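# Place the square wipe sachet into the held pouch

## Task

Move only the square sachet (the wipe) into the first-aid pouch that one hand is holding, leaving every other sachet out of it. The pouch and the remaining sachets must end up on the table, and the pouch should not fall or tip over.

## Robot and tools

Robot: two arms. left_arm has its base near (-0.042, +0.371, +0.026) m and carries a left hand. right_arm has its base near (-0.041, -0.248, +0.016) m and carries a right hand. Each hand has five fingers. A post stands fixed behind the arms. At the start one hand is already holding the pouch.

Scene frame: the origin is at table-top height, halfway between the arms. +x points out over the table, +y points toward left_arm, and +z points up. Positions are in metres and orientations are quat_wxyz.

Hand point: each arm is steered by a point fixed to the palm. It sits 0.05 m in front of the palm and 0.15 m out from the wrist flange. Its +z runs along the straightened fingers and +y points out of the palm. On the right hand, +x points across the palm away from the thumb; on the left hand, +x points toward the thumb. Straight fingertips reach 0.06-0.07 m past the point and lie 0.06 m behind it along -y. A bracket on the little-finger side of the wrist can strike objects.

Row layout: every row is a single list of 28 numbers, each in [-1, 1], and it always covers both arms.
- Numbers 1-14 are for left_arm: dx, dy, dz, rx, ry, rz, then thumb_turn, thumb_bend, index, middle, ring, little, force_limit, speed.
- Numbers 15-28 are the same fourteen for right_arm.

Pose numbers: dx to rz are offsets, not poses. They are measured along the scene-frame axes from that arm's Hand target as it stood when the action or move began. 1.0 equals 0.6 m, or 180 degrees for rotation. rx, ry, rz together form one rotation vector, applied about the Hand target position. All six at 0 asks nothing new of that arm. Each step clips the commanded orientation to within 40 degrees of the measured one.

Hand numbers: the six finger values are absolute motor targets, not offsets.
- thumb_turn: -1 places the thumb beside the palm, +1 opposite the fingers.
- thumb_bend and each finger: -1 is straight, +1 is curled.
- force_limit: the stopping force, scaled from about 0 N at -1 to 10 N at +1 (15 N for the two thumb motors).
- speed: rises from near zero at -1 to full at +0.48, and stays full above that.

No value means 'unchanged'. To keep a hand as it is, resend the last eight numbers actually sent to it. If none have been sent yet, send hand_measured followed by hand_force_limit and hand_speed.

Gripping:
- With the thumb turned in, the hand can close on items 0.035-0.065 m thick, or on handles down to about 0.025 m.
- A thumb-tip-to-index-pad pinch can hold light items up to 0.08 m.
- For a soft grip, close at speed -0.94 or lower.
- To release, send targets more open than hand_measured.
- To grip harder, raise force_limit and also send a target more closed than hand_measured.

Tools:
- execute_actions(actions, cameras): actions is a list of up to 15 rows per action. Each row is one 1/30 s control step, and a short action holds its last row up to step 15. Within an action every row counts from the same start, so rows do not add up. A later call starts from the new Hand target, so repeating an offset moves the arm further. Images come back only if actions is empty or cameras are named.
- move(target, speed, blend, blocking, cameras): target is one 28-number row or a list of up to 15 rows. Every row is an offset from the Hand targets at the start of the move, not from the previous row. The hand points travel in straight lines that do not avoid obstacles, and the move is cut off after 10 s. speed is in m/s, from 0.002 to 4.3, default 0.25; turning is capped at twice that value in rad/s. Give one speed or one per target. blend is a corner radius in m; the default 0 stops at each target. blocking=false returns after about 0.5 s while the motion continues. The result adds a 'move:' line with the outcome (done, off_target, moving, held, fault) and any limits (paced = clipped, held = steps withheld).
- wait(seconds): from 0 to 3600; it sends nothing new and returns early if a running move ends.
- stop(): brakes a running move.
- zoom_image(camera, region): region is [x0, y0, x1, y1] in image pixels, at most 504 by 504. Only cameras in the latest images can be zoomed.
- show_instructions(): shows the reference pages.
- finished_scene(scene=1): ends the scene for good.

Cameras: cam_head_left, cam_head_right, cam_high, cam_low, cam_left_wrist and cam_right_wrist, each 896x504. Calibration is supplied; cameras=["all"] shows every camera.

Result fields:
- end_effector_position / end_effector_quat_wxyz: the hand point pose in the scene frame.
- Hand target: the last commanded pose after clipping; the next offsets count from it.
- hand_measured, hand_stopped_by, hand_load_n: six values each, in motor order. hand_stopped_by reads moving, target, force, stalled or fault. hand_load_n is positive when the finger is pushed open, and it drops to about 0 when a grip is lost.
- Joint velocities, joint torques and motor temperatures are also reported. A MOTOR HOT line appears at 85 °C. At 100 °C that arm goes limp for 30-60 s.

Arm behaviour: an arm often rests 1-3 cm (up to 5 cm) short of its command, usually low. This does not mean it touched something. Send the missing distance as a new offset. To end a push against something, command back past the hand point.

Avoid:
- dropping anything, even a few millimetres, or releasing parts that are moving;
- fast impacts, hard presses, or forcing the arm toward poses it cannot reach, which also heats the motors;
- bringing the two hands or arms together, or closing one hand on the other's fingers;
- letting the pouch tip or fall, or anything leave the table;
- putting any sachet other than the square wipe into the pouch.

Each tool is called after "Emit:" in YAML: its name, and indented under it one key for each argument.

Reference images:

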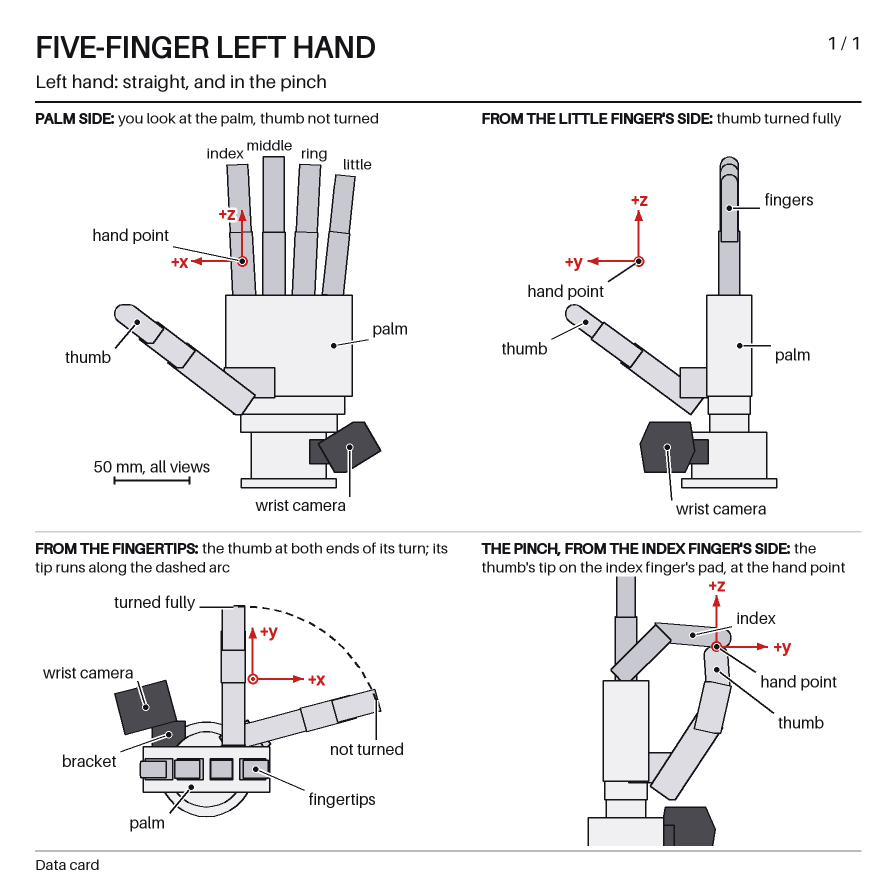

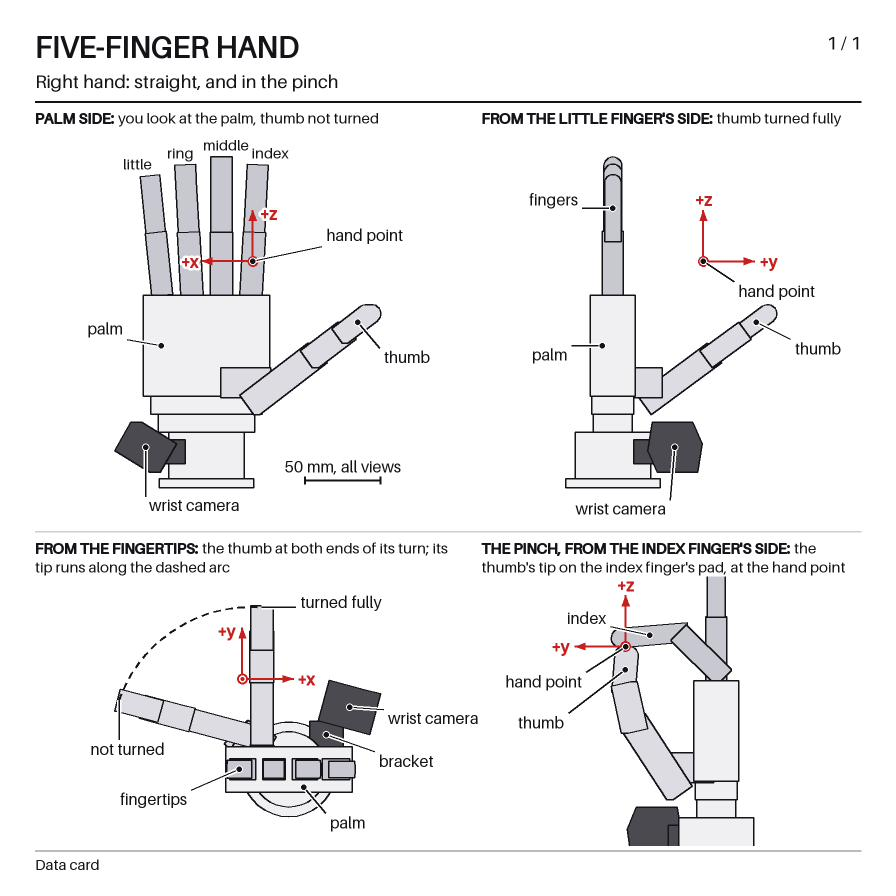

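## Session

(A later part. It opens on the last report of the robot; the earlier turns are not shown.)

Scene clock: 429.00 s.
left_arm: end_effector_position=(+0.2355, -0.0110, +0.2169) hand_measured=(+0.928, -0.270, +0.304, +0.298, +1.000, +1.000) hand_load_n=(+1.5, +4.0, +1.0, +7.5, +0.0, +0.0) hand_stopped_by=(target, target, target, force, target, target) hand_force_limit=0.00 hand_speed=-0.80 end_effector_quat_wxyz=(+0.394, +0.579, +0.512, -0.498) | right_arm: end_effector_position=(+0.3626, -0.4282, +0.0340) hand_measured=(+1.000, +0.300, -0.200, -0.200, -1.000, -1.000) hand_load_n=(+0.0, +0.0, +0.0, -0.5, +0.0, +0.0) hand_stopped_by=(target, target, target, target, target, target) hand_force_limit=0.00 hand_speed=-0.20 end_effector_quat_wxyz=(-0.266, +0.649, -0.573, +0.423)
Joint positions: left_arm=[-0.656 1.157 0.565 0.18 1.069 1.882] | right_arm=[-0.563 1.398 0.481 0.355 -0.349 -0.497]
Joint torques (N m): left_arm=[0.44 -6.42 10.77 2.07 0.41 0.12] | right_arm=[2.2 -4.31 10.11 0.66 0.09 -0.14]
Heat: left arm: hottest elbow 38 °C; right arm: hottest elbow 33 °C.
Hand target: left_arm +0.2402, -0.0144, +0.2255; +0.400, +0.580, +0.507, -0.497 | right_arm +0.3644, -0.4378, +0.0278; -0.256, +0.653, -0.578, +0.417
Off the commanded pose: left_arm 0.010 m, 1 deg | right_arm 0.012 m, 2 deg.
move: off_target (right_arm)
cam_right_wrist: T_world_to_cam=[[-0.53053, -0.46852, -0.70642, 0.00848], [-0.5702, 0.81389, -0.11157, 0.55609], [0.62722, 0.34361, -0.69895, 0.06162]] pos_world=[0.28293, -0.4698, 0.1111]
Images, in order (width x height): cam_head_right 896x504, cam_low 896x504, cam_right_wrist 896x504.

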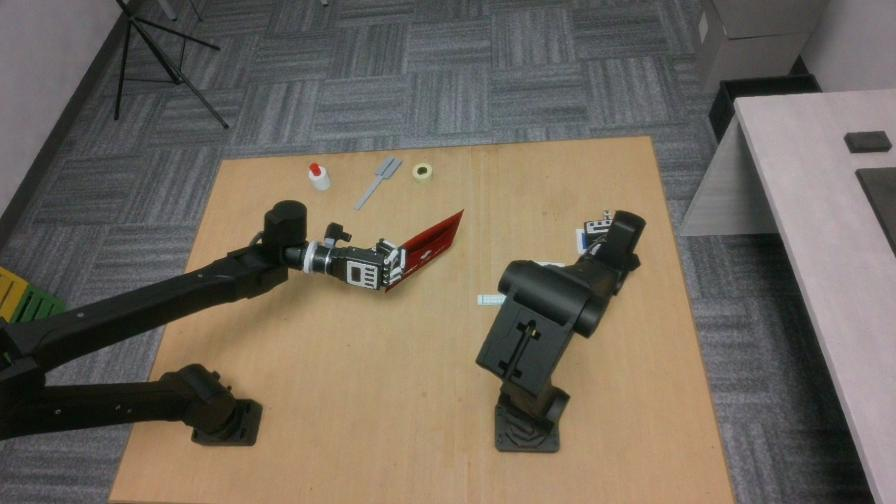

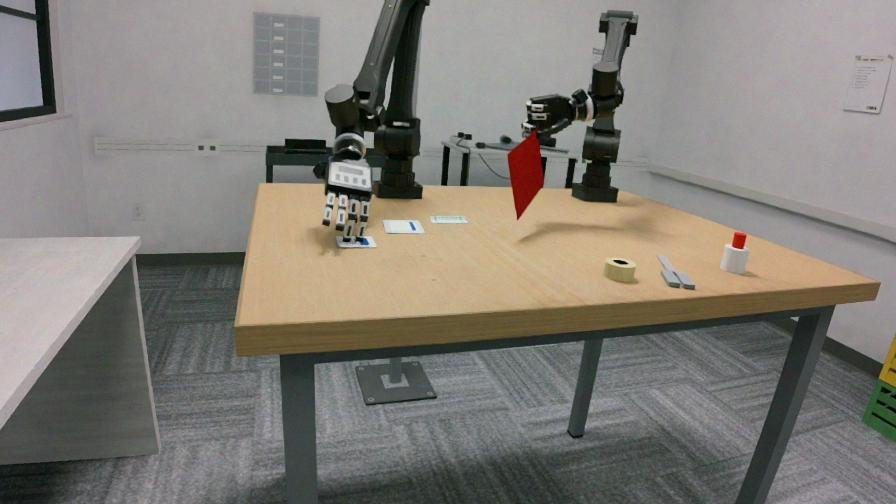

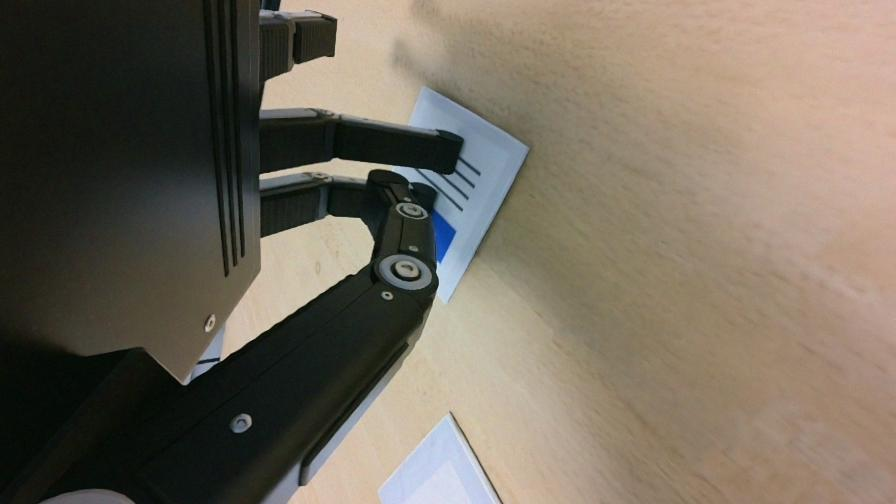

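Emit:
move:
  target: [0,0,0,0,0,0,0.928,-0.268,0.304,0.298,1.0,1.0,0.0,-0.8,-0.11,-0.16,0.0,0,0.0,0,1.0,0.3,-0.2,-0.2,-1.0,-1.0,0.0,-0.2]
  speed: 0.06
  cameras: ["cam_low","cam_right_wrist","cam_head_right","cam_head_left"]

Emit:
zoom_image:
  camera: "cam_low"
  region: [250, 180, 350, 260]

Scene clock: 435.00 s.
left_arm: end_effector_position=(+0.2355, -0.0110, +0.2169) hand_measured=(+0.928, -0.270, +0.304, +0.298, +1.000, +1.000) hand_load_n=(+1.0, +4.0, +1.0, +7.5, +0.0, +0.0) hand_stopped_by=(target, target, target, force, target, target) hand_force_limit=0.00 hand_speed=-0.80 end_effector_quat_wxyz=(+0.394, +0.579, +0.512, -0.498) | right_arm: end_effector_position=(+0.2985, -0.5224, +0.0328) hand_measured=(+1.000, +0.300, -0.200, -0.200, -1.000, -1.000) hand_load_n=(+0.5, +0.0, +0.0, +0.5, +0.0, +0.0) hand_stopped_by=(target, target, target, target, target, target) hand_force_limit=0.00 hand_speed=-0.20 end_effector_quat_wxyz=(-0.264, +0.651, -0.573, +0.421)
Joint positions: left_arm=[-0.656 1.157 0.565 0.18 1.069 1.882] | right_arm=[-0.908 1.433 0.544 0.214 -0.629 -0.729]
Joint torques (N m): left_arm=[0.44 -6.42 10.77 2.07 0.41 0.12] | right_arm=[2.2 -4.54 10.41 0.43 0.06 -0.21]
Heat: left arm: hottest elbow 38 °C; right arm: hottest elbow 33 °C.
Hand target: left_arm +0.2402, -0.0144, +0.2255; +0.400, +0.580, +0.507, -0.497 | right_arm +0.2985, -0.5339, +0.0279; -0.256, +0.653, -0.578, +0.417
Off the commanded pose: left_arm 0.010 m, 1 deg | right_arm 0.012 m, 1 deg.
move: off_target (right_arm)
cam_right_wrist: T_world_to_cam=[[-0.53365, -0.47124, -0.70224, -0.07118], [-0.57232, 0.81257, -0.11036, 0.59601], [0.62263, 0.34301, -0.70333, 0.13455]] pos_world=[0.21935, -0.56399, 0.11042]
Images, in order (width x height): cam_head_left 896x504, cam_head_right 896x504, cam_low 896x504, cam_right_wrist 896x504.

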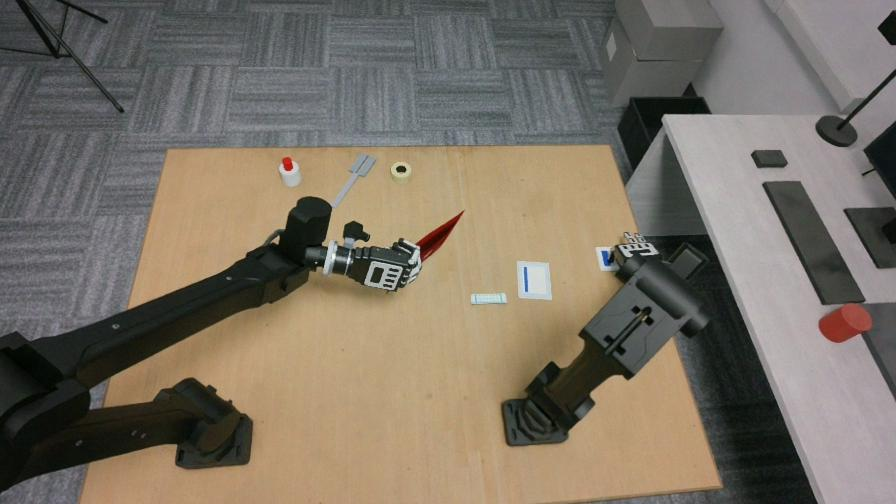

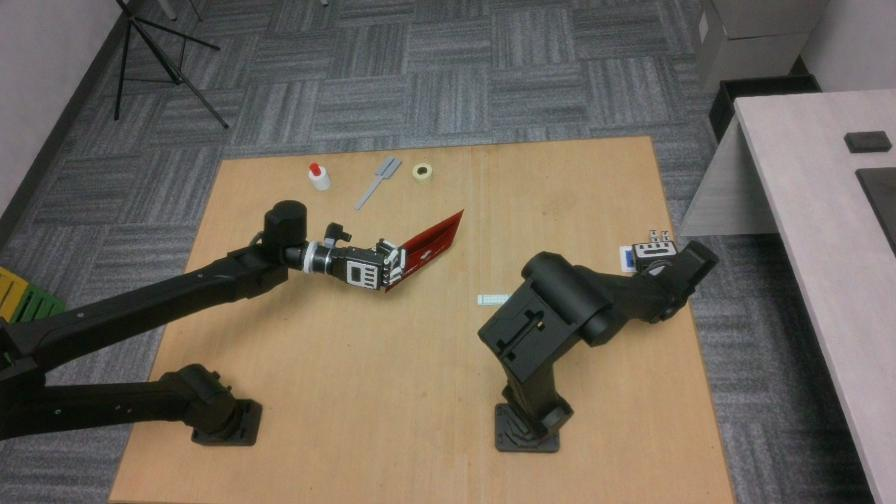

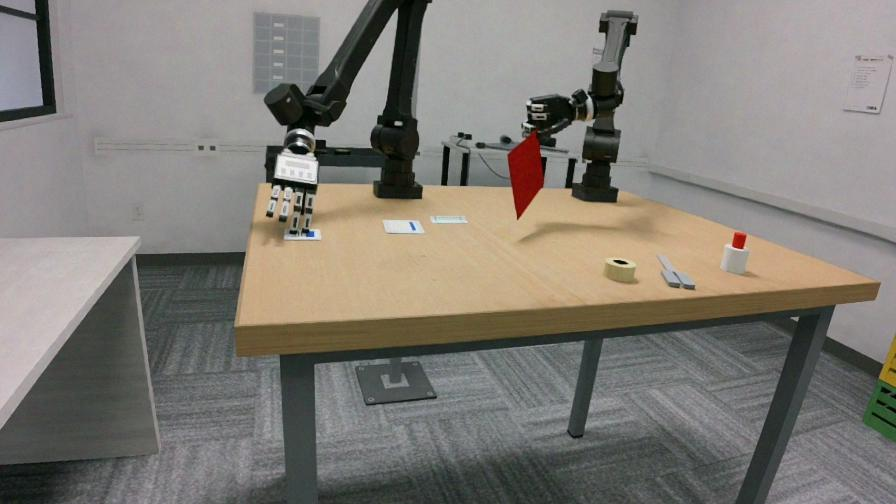

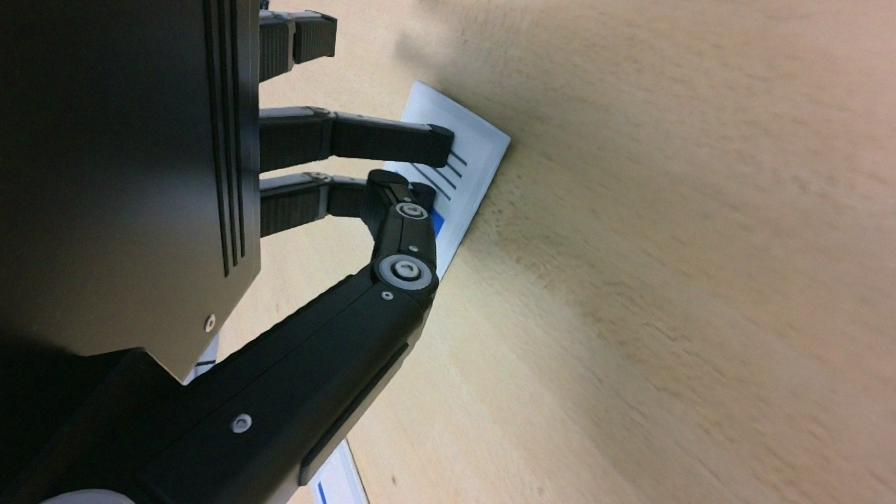

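Scaled by 5.040 from the camera's image (finer frame: 1280x720).

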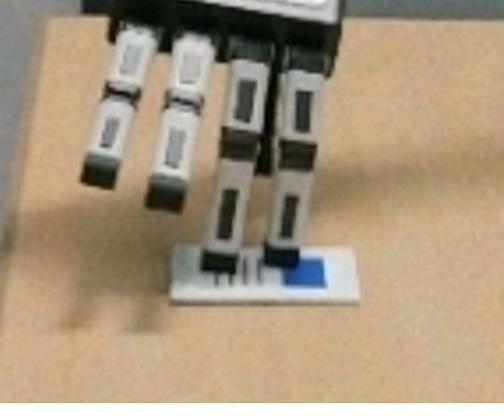

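Emit:
move:
  target:
    - [0,0,0,0,0,0,0.928,-0.268,0.304,0.298,1.0,1.0,0.0,-0.8,0.0,0.0,0.0,0,0.0,0,1.0,0.3,-0.2,-0.6,-1.0,-1.0,0.0,-0.2]
    - [0,0,0,0,0,0,0.928,-0.268,0.304,0.298,1.0,1.0,0.0,-0.8,0.0,-0.1,0.0,0,0.0,0,1.0,0.3,-0.2,-0.6,-1.0,-1.0,0.0,-0.2]
  speed: 0.04
  cameras: ["cam_low","cam_right_wrist","cam_head_right","cam_head_left"]

Emit:
zoom_image:
  camera: "cam_low"
  region: [230, 180, 330, 260]

Scene clock: 442.60 s.
left_arm: end_effector_position=(+0.2355, -0.0110, +0.2169) hand_measured=(+0.928, -0.270, +0.304, +0.298, +1.000, +1.000) hand_load_n=(+1.5, +4.0, +1.5, +7.5, +0.0, +0.0) hand_stopped_by=(target, target, target, force, target, target) hand_force_limit=0.00 hand_speed=-0.80 end_effector_quat_wxyz=(+0.394, +0.579, +0.512, -0.498) | right_arm: end_effector_position=(+0.2986, -0.5788, +0.0321) hand_measured=(+1.000, +0.300, -0.200, -0.600, -1.000, -1.000) hand_load_n=(+0.0, +0.5, +0.0, +0.0, +0.0, +0.0) hand_stopped_by=(target, target, target, target, target, target) hand_force_limit=0.00 hand_speed=-0.20 end_effector_quat_wxyz=(-0.267, +0.650, -0.576, +0.417)
Joint positions: left_arm=[-0.656 1.157 0.565 0.18 1.069 1.882] | right_arm=[-0.999 1.543 0.683 0.131 -0.699 -0.799]
Joint torques (N m): left_arm=[0.44 -6.42 10.77 2.09 0.41 0.12] | right_arm=[1.9 -6.83 10.86 0.5 0.04 -0.25]
Heat: left arm: hottest elbow 38 °C; right arm: hottest elbow 33 °C.
Hand target: left_arm +0.2402, -0.0144, +0.2255; +0.400, +0.580, +0.507, -0.497 | right_arm +0.2984, -0.5938, +0.0277; -0.256, +0.653, -0.578, +0.417
Off the commanded pose: left_arm 0.010 m, 1 deg | right_arm 0.016 m, 1 deg.
move: off_target (right_arm)
cam_right_wrist: T_world_to_cam=[[-0.53713, -0.46226, -0.70556, -0.09179], [-0.57129, 0.81477, -0.09889, 0.6424], [0.62058, 0.34996, -0.70172, 0.15798]] pos_world=[0.21965, -0.62112, 0.10962]
Images, in order (width x height): cam_head_left 896x504, cam_head_right 896x504, cam_low 896x504, cam_right_wrist 896x504.

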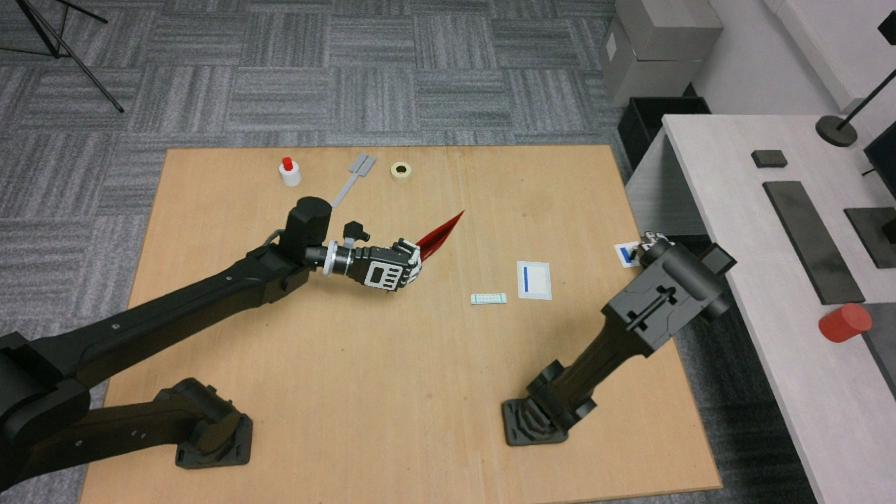

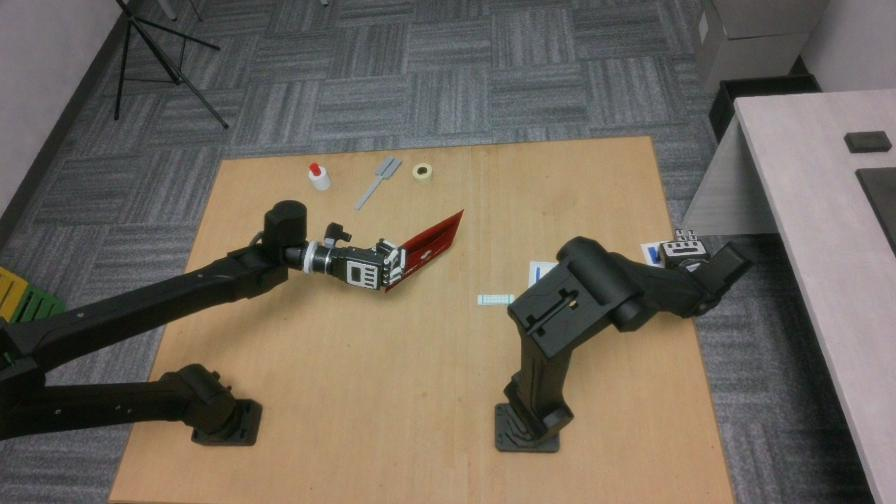

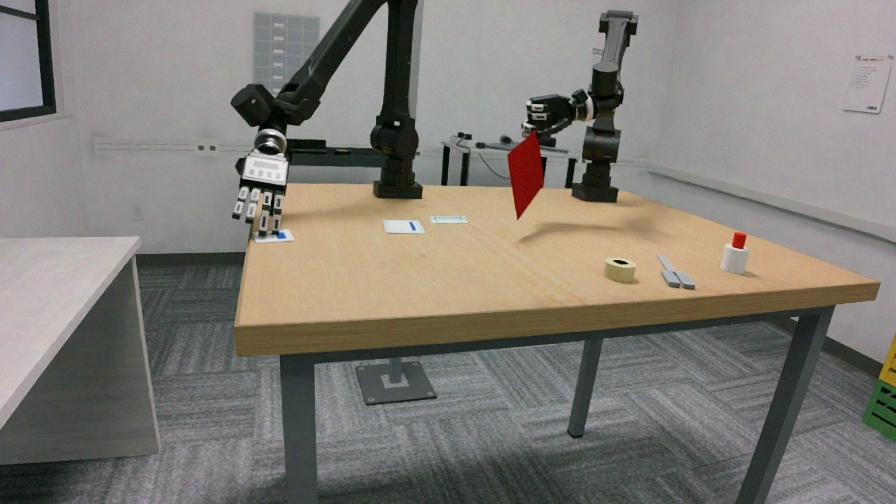

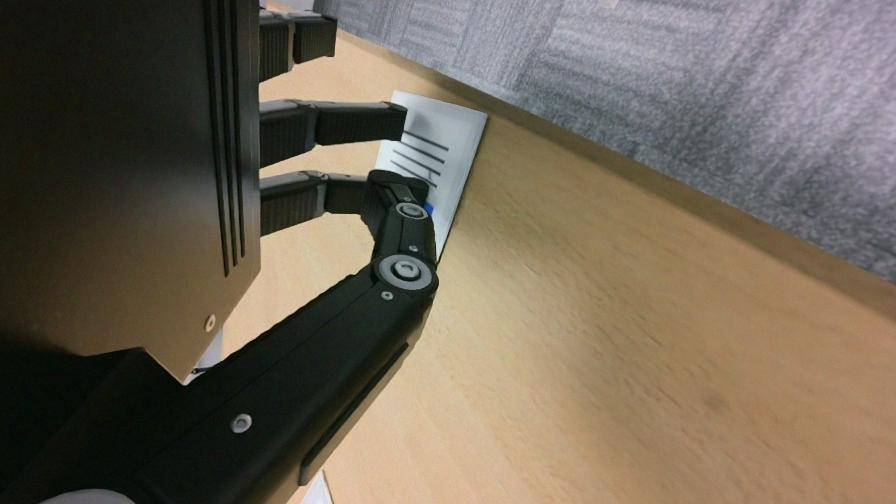

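Scaled by 5.040 from the camera's image (finer frame: 1280x720).

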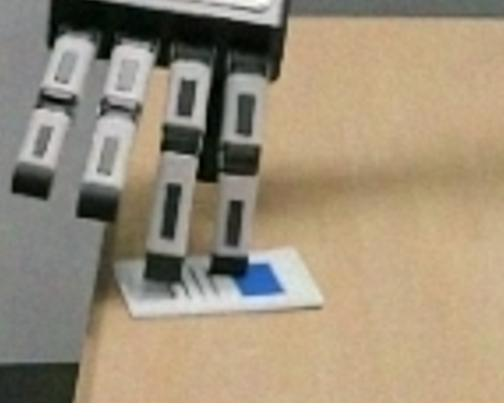

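Emit:
move:
  target:
    - [0,0,0,0,0,0,0.928,-0.268,0.304,0.298,1.0,1.0,0.0,-0.8,0.0,0.01,0.045,0,0.0,0,1.0,0.3,-0.2,-0.6,-1.0,-1.0,0.0,-0.2]
    - [0,0,0,0,0,0,0.928,-0.268,0.304,0.298,1.0,1.0,0.0,-0.8,0.045,0.01,0.045,0,0.0,0,1.0,0.3,-0.2,-0.6,-1.0,-1.0,0.0,-0.2]
  speed: 0.06
  cameras: ["cam_low","cam_right_wrist","cam_head_right","cam_head_left"]

Emit:
zoom_image:
  camera: "cam_low"
  region: [230, 180, 330, 260]

Emit:
zoom_image:
  camera: "cam_head_left"
  region: [590, 210, 690, 290]

Scene clock: 452.37 s.
left_arm: end_effector_position=(+0.2355, -0.0110, +0.2169) hand_measured=(+0.928, -0.270, +0.304, +0.298, +1.000, +1.000) hand_load_n=(+1.5, +4.0, +1.5, +7.5, +0.0, -0.5) hand_stopped_by=(target, target, target, force, target, target) hand_force_limit=0.00 hand_speed=-0.80 end_effector_quat_wxyz=(+0.394, +0.579, +0.512, -0.498) | right_arm: end_effector_position=(+0.3101, -0.5711, +0.0424) hand_measured=(+1.000, +0.300, -0.200, -0.600, -1.000, -1.000) hand_load_n=(+0.0, +0.0, +0.0, +0.0, +0.0, +0.0) hand_stopped_by=(target, target, target, target, target, target) hand_force_limit=0.00 hand_speed=-0.20 end_effector_quat_wxyz=(-0.259, +0.655, -0.587, +0.400)
Joint positions: left_arm=[-0.656 1.157 0.565 0.18 1.069 1.882] | right_arm=[-0.952 1.515 0.714 0.05 -0.644 -0.776]
Joint torques (N m): left_arm=[0.44 -6.42 10.77 2.07 0.41 0.12] | right_arm=[3.14 -7.82 12.51 1.72 -0.21 0.04]
Heat: left arm: hottest elbow 38 °C; right arm: hottest elbow 33 °C.
Hand target: left_arm +0.2402, -0.0144, +0.2255; +0.400, +0.580, +0.507, -0.497 | right_arm +0.3254, -0.5878, +0.0549; -0.256, +0.653, -0.578, +0.417
Off the commanded pose: left_arm 0.010 m, 1 deg | right_arm 0.026 m, 2 deg.
move: off_target (right_arm)
cam_right_wrist: T_world_to_cam=[[-0.56778, -0.4478, -0.69072, -0.05768], [-0.56974, 0.81941, -0.0629, 0.64437], [0.59415, 0.35782, -0.72038, 0.16884]] pos_world=[0.23406, -0.61425, 0.12232]
Images, in order (width x height): cam_head_left 896x504, cam_head_right 896x504, cam_low 896x504, cam_right_wrist 896x504.

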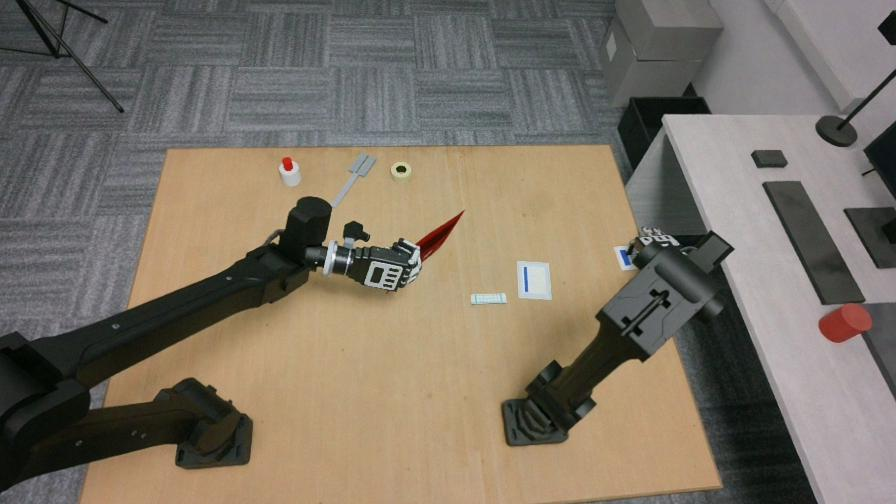

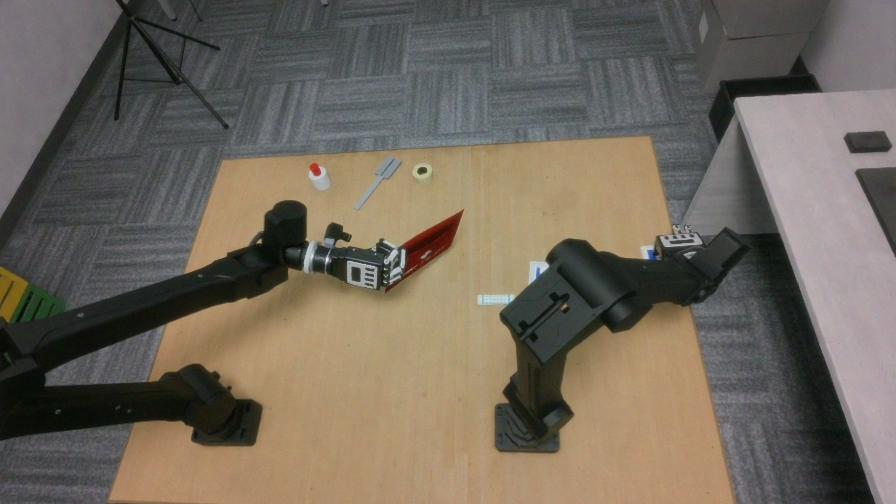

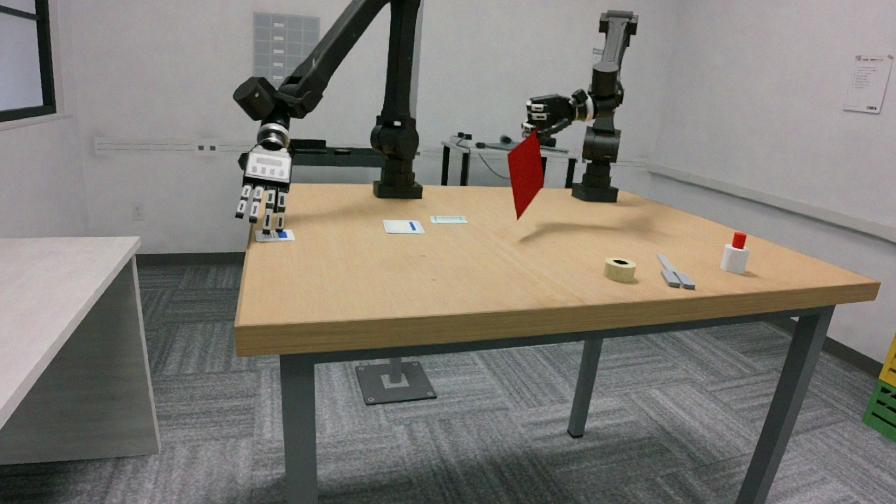

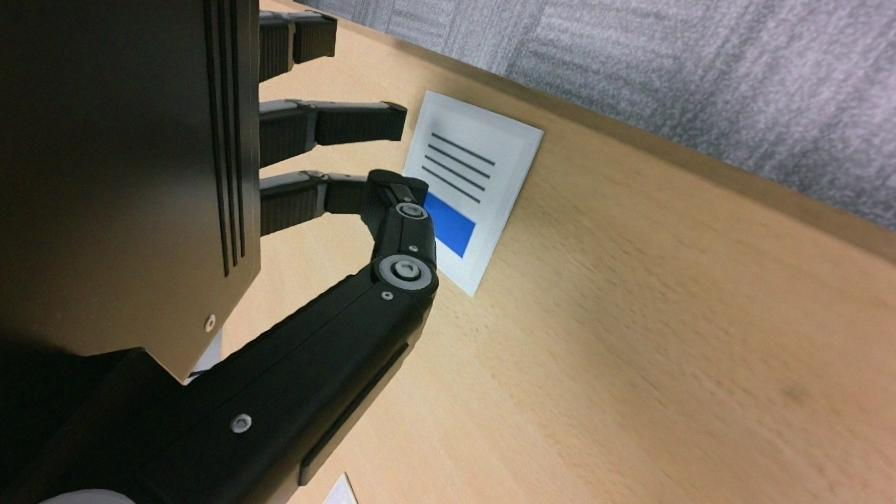

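Scaled by 5.040 from the camera's image (finer frame: 1280x720).

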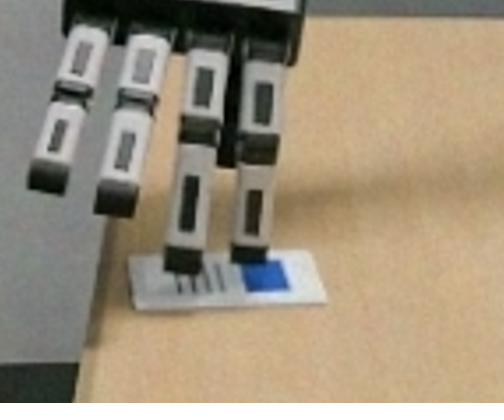

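Scaled by 5.040 from the camera's image (finer frame: 1280x720).

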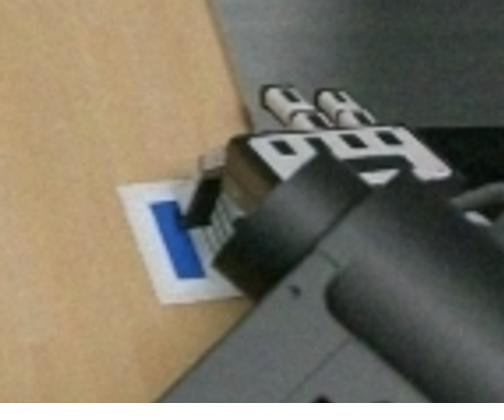

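Emit:
move:
  target:
    - [0,0,0,0,0,0,0.928,-0.268,0.304,0.298,1.0,1.0,0.0,-0.8,-0.0,0.03,-0.0,0,0.0,0,1.0,0.3,-0.2,-0.6,-1.0,-1.0,0.0,-0.2]
  speed: 0.06
  cameras: ["cam_low","cam_right_wrist"]

Emit:
zoom_image:
  camera: "cam_low"
  region: [230, 180, 330, 260]

Scene clock: 457.93 s.
left_arm: end_effector_position=(+0.2355, -0.0110, +0.2169) hand_measured=(+0.928, -0.270, +0.304, +0.298, +1.000, +1.000) hand_load_n=(+1.0, +4.0, +1.5, +7.5, +0.0, +0.0) hand_stopped_by=(target, target, target, force, target, target) hand_force_limit=0.00 hand_speed=-0.80 end_effector_quat_wxyz=(+0.394, +0.579, +0.512, -0.498) | right_arm: end_effector_position=(+0.3198, -0.5672, +0.0446) hand_measured=(+1.000, +0.300, -0.200, -0.600, -1.000, -1.000) hand_load_n=(+0.0, +0.0, +0.0, -0.5, +0.0, +0.0) hand_stopped_by=(target, target, target, target, target, target) hand_force_limit=0.00 hand_speed=-0.20 end_effector_quat_wxyz=(-0.258, +0.655, -0.585, +0.404)
Joint positions: left_arm=[-0.656 1.157 0.565 0.18 1.069 1.882] | right_arm=[-0.925 1.514 0.714 0.071 -0.623 -0.754]
Joint torques (N m): left_arm=[0.44 -6.42 10.76 2.07 0.41 0.12] | right_arm=[3.43 -10.46 8.87 1.8 -0.2 0.05]
Heat: left arm: hottest elbow 38 °C; right arm: hottest elbow 33 °C.
Hand target: left_arm +0.2402, -0.0144, +0.2255; +0.400, +0.580, +0.507, -0.497 | right_arm +0.3253, -0.5698, +0.0547; -0.256, +0.653, -0.578, +0.417
Off the commanded pose: left_arm 0.010 m, 1 deg | right_arm 0.012 m, 2 deg.
move: off_target (right_arm)
cam_right_wrist: T_world_to_cam=[[-0.56478, -0.4533, -0.6896, -0.05303], [-0.56893, 0.81918, -0.07252, 0.647], [0.59778, 0.35138, -0.72055, 0.15844]] pos_world=[0.24344, -0.60972, 0.12452]

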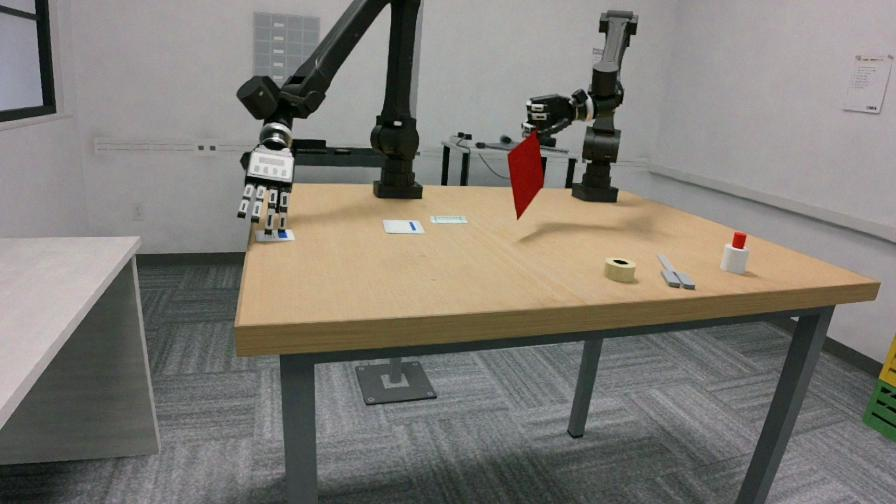

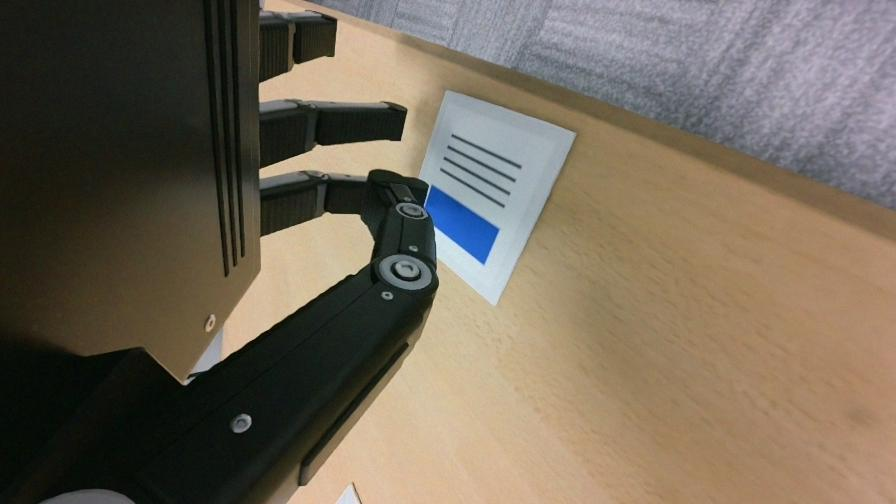

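Scaled by 5.040 from the camera's image (finer frame: 1280x720).

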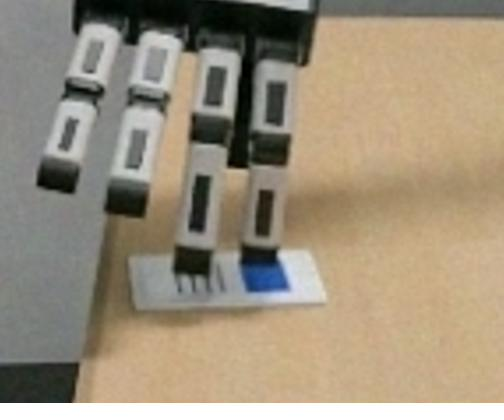

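Emit:
move:
  target:
    - [0,0,0,0,0,0,0.928,-0.268,0.304,0.298,1.0,1.0,0.0,-0.8,-0.0,0.02,-0.0,0,0.0,0,1.0,0.3,-0.2,-0.6,-1.0,-1.0,0.0,-0.2]
    - [0,0,0,0,0,0,0.928,-0.268,0.304,0.298,1.0,1.0,0.0,-0.8,-0.005,0.02,-0.027,0,0.0,0,1.0,0.3,-0.2,-0.6,-1.0,-1.0,0.0,-0.2]
  speed: 0.06
  cameras: ["cam_low","cam_right_wrist"]

Emit:
zoom_image:
  camera: "cam_low"
  region: [230, 180, 330, 260]

Scene clock: 464.63 s.
left_arm: end_effector_position=(+0.2355, -0.0110, +0.2169) hand_measured=(+0.928, -0.270, +0.304, +0.298, +1.000, +1.000) hand_load_n=(+1.5, +4.0, +1.0, +7.5, +0.0, +0.0) hand_stopped_by=(target, target, target, force, target, target) hand_force_limit=0.00 hand_speed=-0.80 end_effector_quat_wxyz=(+0.394, +0.579, +0.512, -0.498) | right_arm: end_effector_position=(+0.3231, -0.5600, +0.0449) hand_measured=(+1.000, +0.300, -0.200, -0.600, -1.000, -1.000) hand_load_n=(+0.0, +0.0, +0.0, +0.0, +0.0, +0.0) hand_stopped_by=(target, target, target, target, target, target) hand_force_limit=0.00 hand_speed=-0.20 end_effector_quat_wxyz=(-0.254, +0.654, -0.576, +0.419)
Joint positions: left_arm=[-0.656 1.157 0.565 0.18 1.069 1.882] | right_arm=[-0.907 1.5 0.678 0.137 -0.609 -0.74]
Joint torques (N m): left_arm=[0.44 -6.42 10.76 2.07 0.41 0.12] | right_arm=[3.08 -7.71 7.71 1.78 -0.33 0.02]
Heat: left arm: hottest elbow 38 °C; right arm: hottest elbow 33 °C.
Hand target: left_arm +0.2402, -0.0144, +0.2255; +0.400, +0.580, +0.507, -0.497 | right_arm +0.3224, -0.5577, +0.0386; -0.256, +0.653, -0.578, +0.417
Off the commanded pose: left_arm 0.010 m, 1 deg | right_arm 0.007 m, 0 deg.
move: done
cam_right_wrist: T_world_to_cam=[[-0.55056, -0.47246, -0.68823, -0.06312], [-0.56673, 0.81687, -0.10741, 0.64243], [0.61295, 0.33091, -0.71749, 0.13761]] pos_world=[0.24498, -0.60014, 0.12429]

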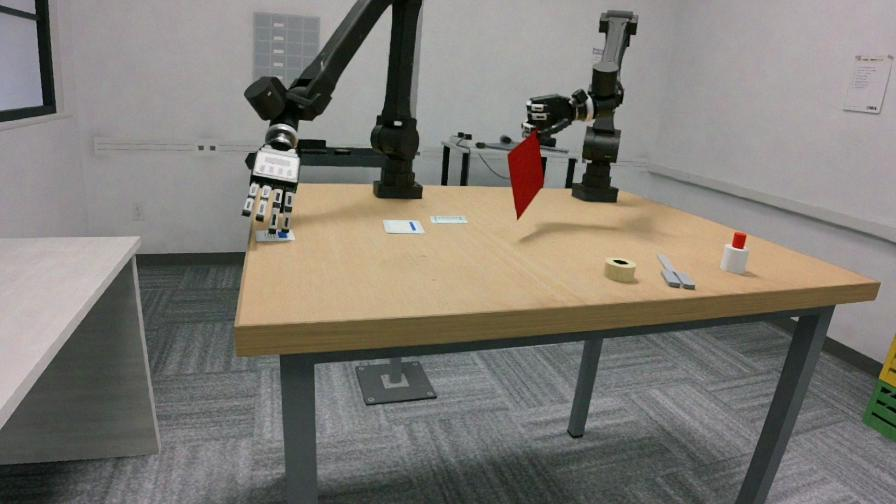

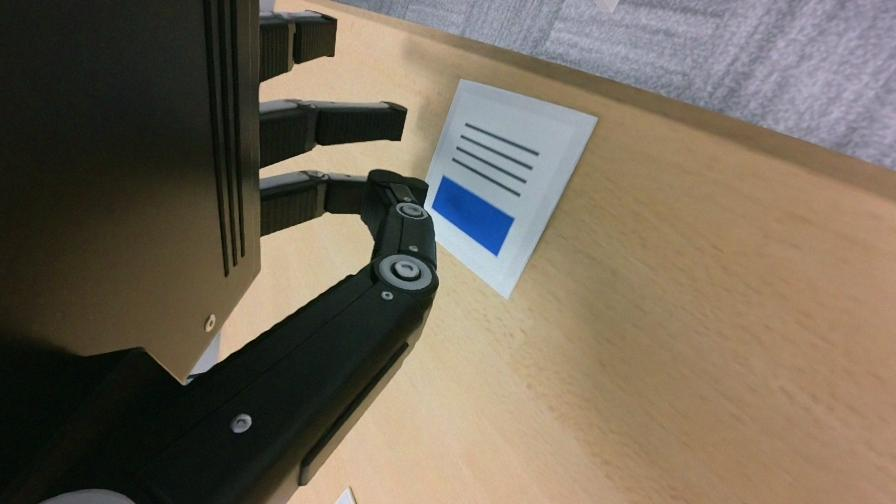

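Scaled by 5.040 from the camera's image (finer frame: 1280x720).

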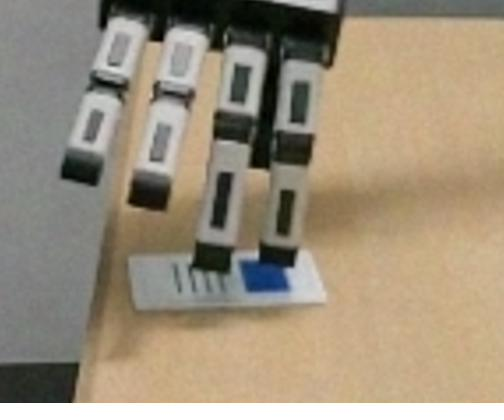

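Emit:
move:
  target:
    - [0,0,0,0,0,0,0.928,-0.268,0.304,0.298,1.0,1.0,0.0,-0.8,-0.004,0.015,-0.0,0,0.0,0,1.0,0.3,-0.2,-0.6,-1.0,-1.0,0.0,-0.2]
    - [0,0,0,0,0,0,0.928,-0.268,0.304,0.298,1.0,1.0,0.0,-0.8,-0.004,0.015,-0.022,0,0.0,0,1.0,0.3,-0.2,-0.6,-1.0,-1.0,0.0,-0.2]
  speed: 0.06
  cameras: ["cam_low","cam_right_wrist"]

Emit:
zoom_image:
  camera: "cam_low"
  region: [230, 180, 330, 260]

Scene clock: 470.60 s.
left_arm: end_effector_position=(+0.2355, -0.0110, +0.2169) hand_measured=(+0.928, -0.270, +0.304, +0.298, +1.000, +1.000) hand_load_n=(+1.5, +4.0, +1.0, +7.5, +0.0, +0.0) hand_stopped_by=(target, target, target, force, target, target) hand_force_limit=0.00 hand_speed=-0.80 end_effector_quat_wxyz=(+0.394, +0.579, +0.512, -0.498) | right_arm: end_effector_position=(+0.3203, -0.5548, +0.0348) hand_measured=(+1.000, +0.300, -0.200, -0.600, -1.000, -1.000) hand_load_n=(+0.5, +0.0, +0.0, +0.0, -0.5, +0.0) hand_stopped_by=(target, target, target, target, target, target) hand_force_limit=0.00 hand_speed=-0.20 end_effector_quat_wxyz=(-0.254, +0.652, -0.575, +0.424)
Joint positions: left_arm=[-0.656 1.157 0.565 0.18 1.069 1.882] | right_arm=[-0.904 1.512 0.645 0.195 -0.606 -0.735]
Joint torques (N m): left_arm=[0.44 -6.42 10.76 2.07 0.41 0.12] | right_arm=[3.49 -6.83 7.09 1.72 -0.14 0.05]
Heat: left arm: hottest elbow 38 °C; right arm: hottest elbow 33 °C.
Hand target: left_arm +0.2402, -0.0144, +0.2255; +0.400, +0.580, +0.507, -0.497 | right_arm +0.3199, -0.5489, +0.0253; -0.256, +0.653, -0.578, +0.417
Off the commanded pose: left_arm 0.010 m, 1 deg | right_arm 0.011 m, 1 deg.
move: off_target (right_arm)
cam_right_wrist: T_world_to_cam=[[-0.54649, -0.47642, -0.68875, -0.0727], [-0.56402, 0.81731, -0.11783, 0.63526], [0.61906, 0.32407, -0.71536, 0.12456]] pos_world=[0.24146, -0.59421, 0.11388]

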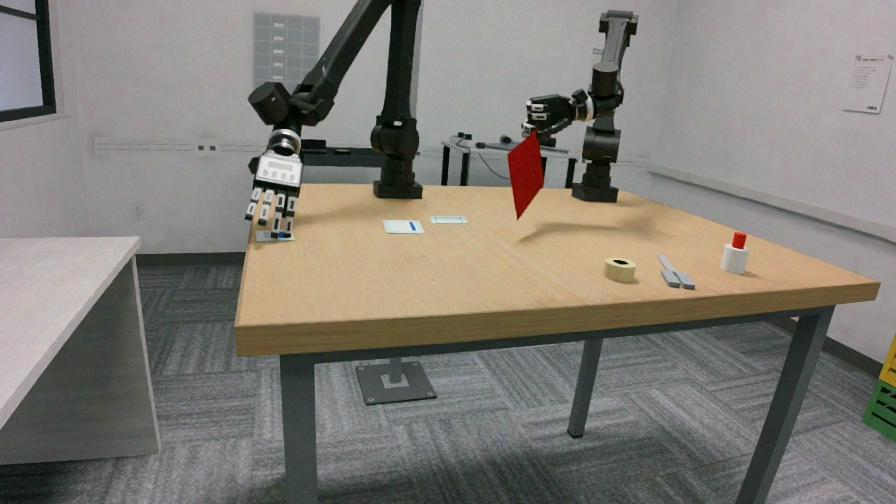

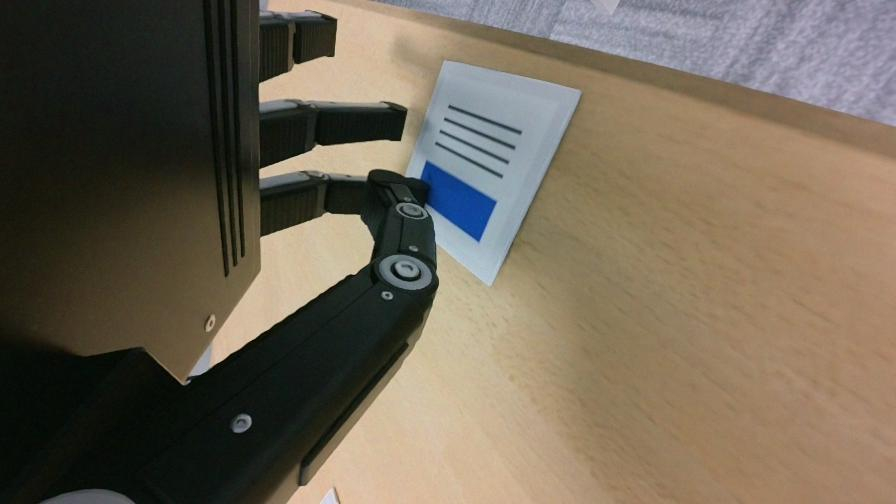

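Scaled by 5.040 from the camera's image (finer frame: 1280x720).

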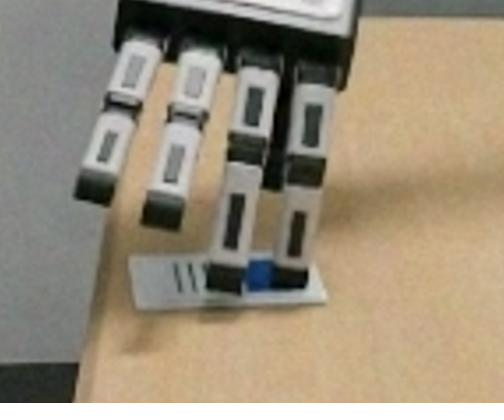

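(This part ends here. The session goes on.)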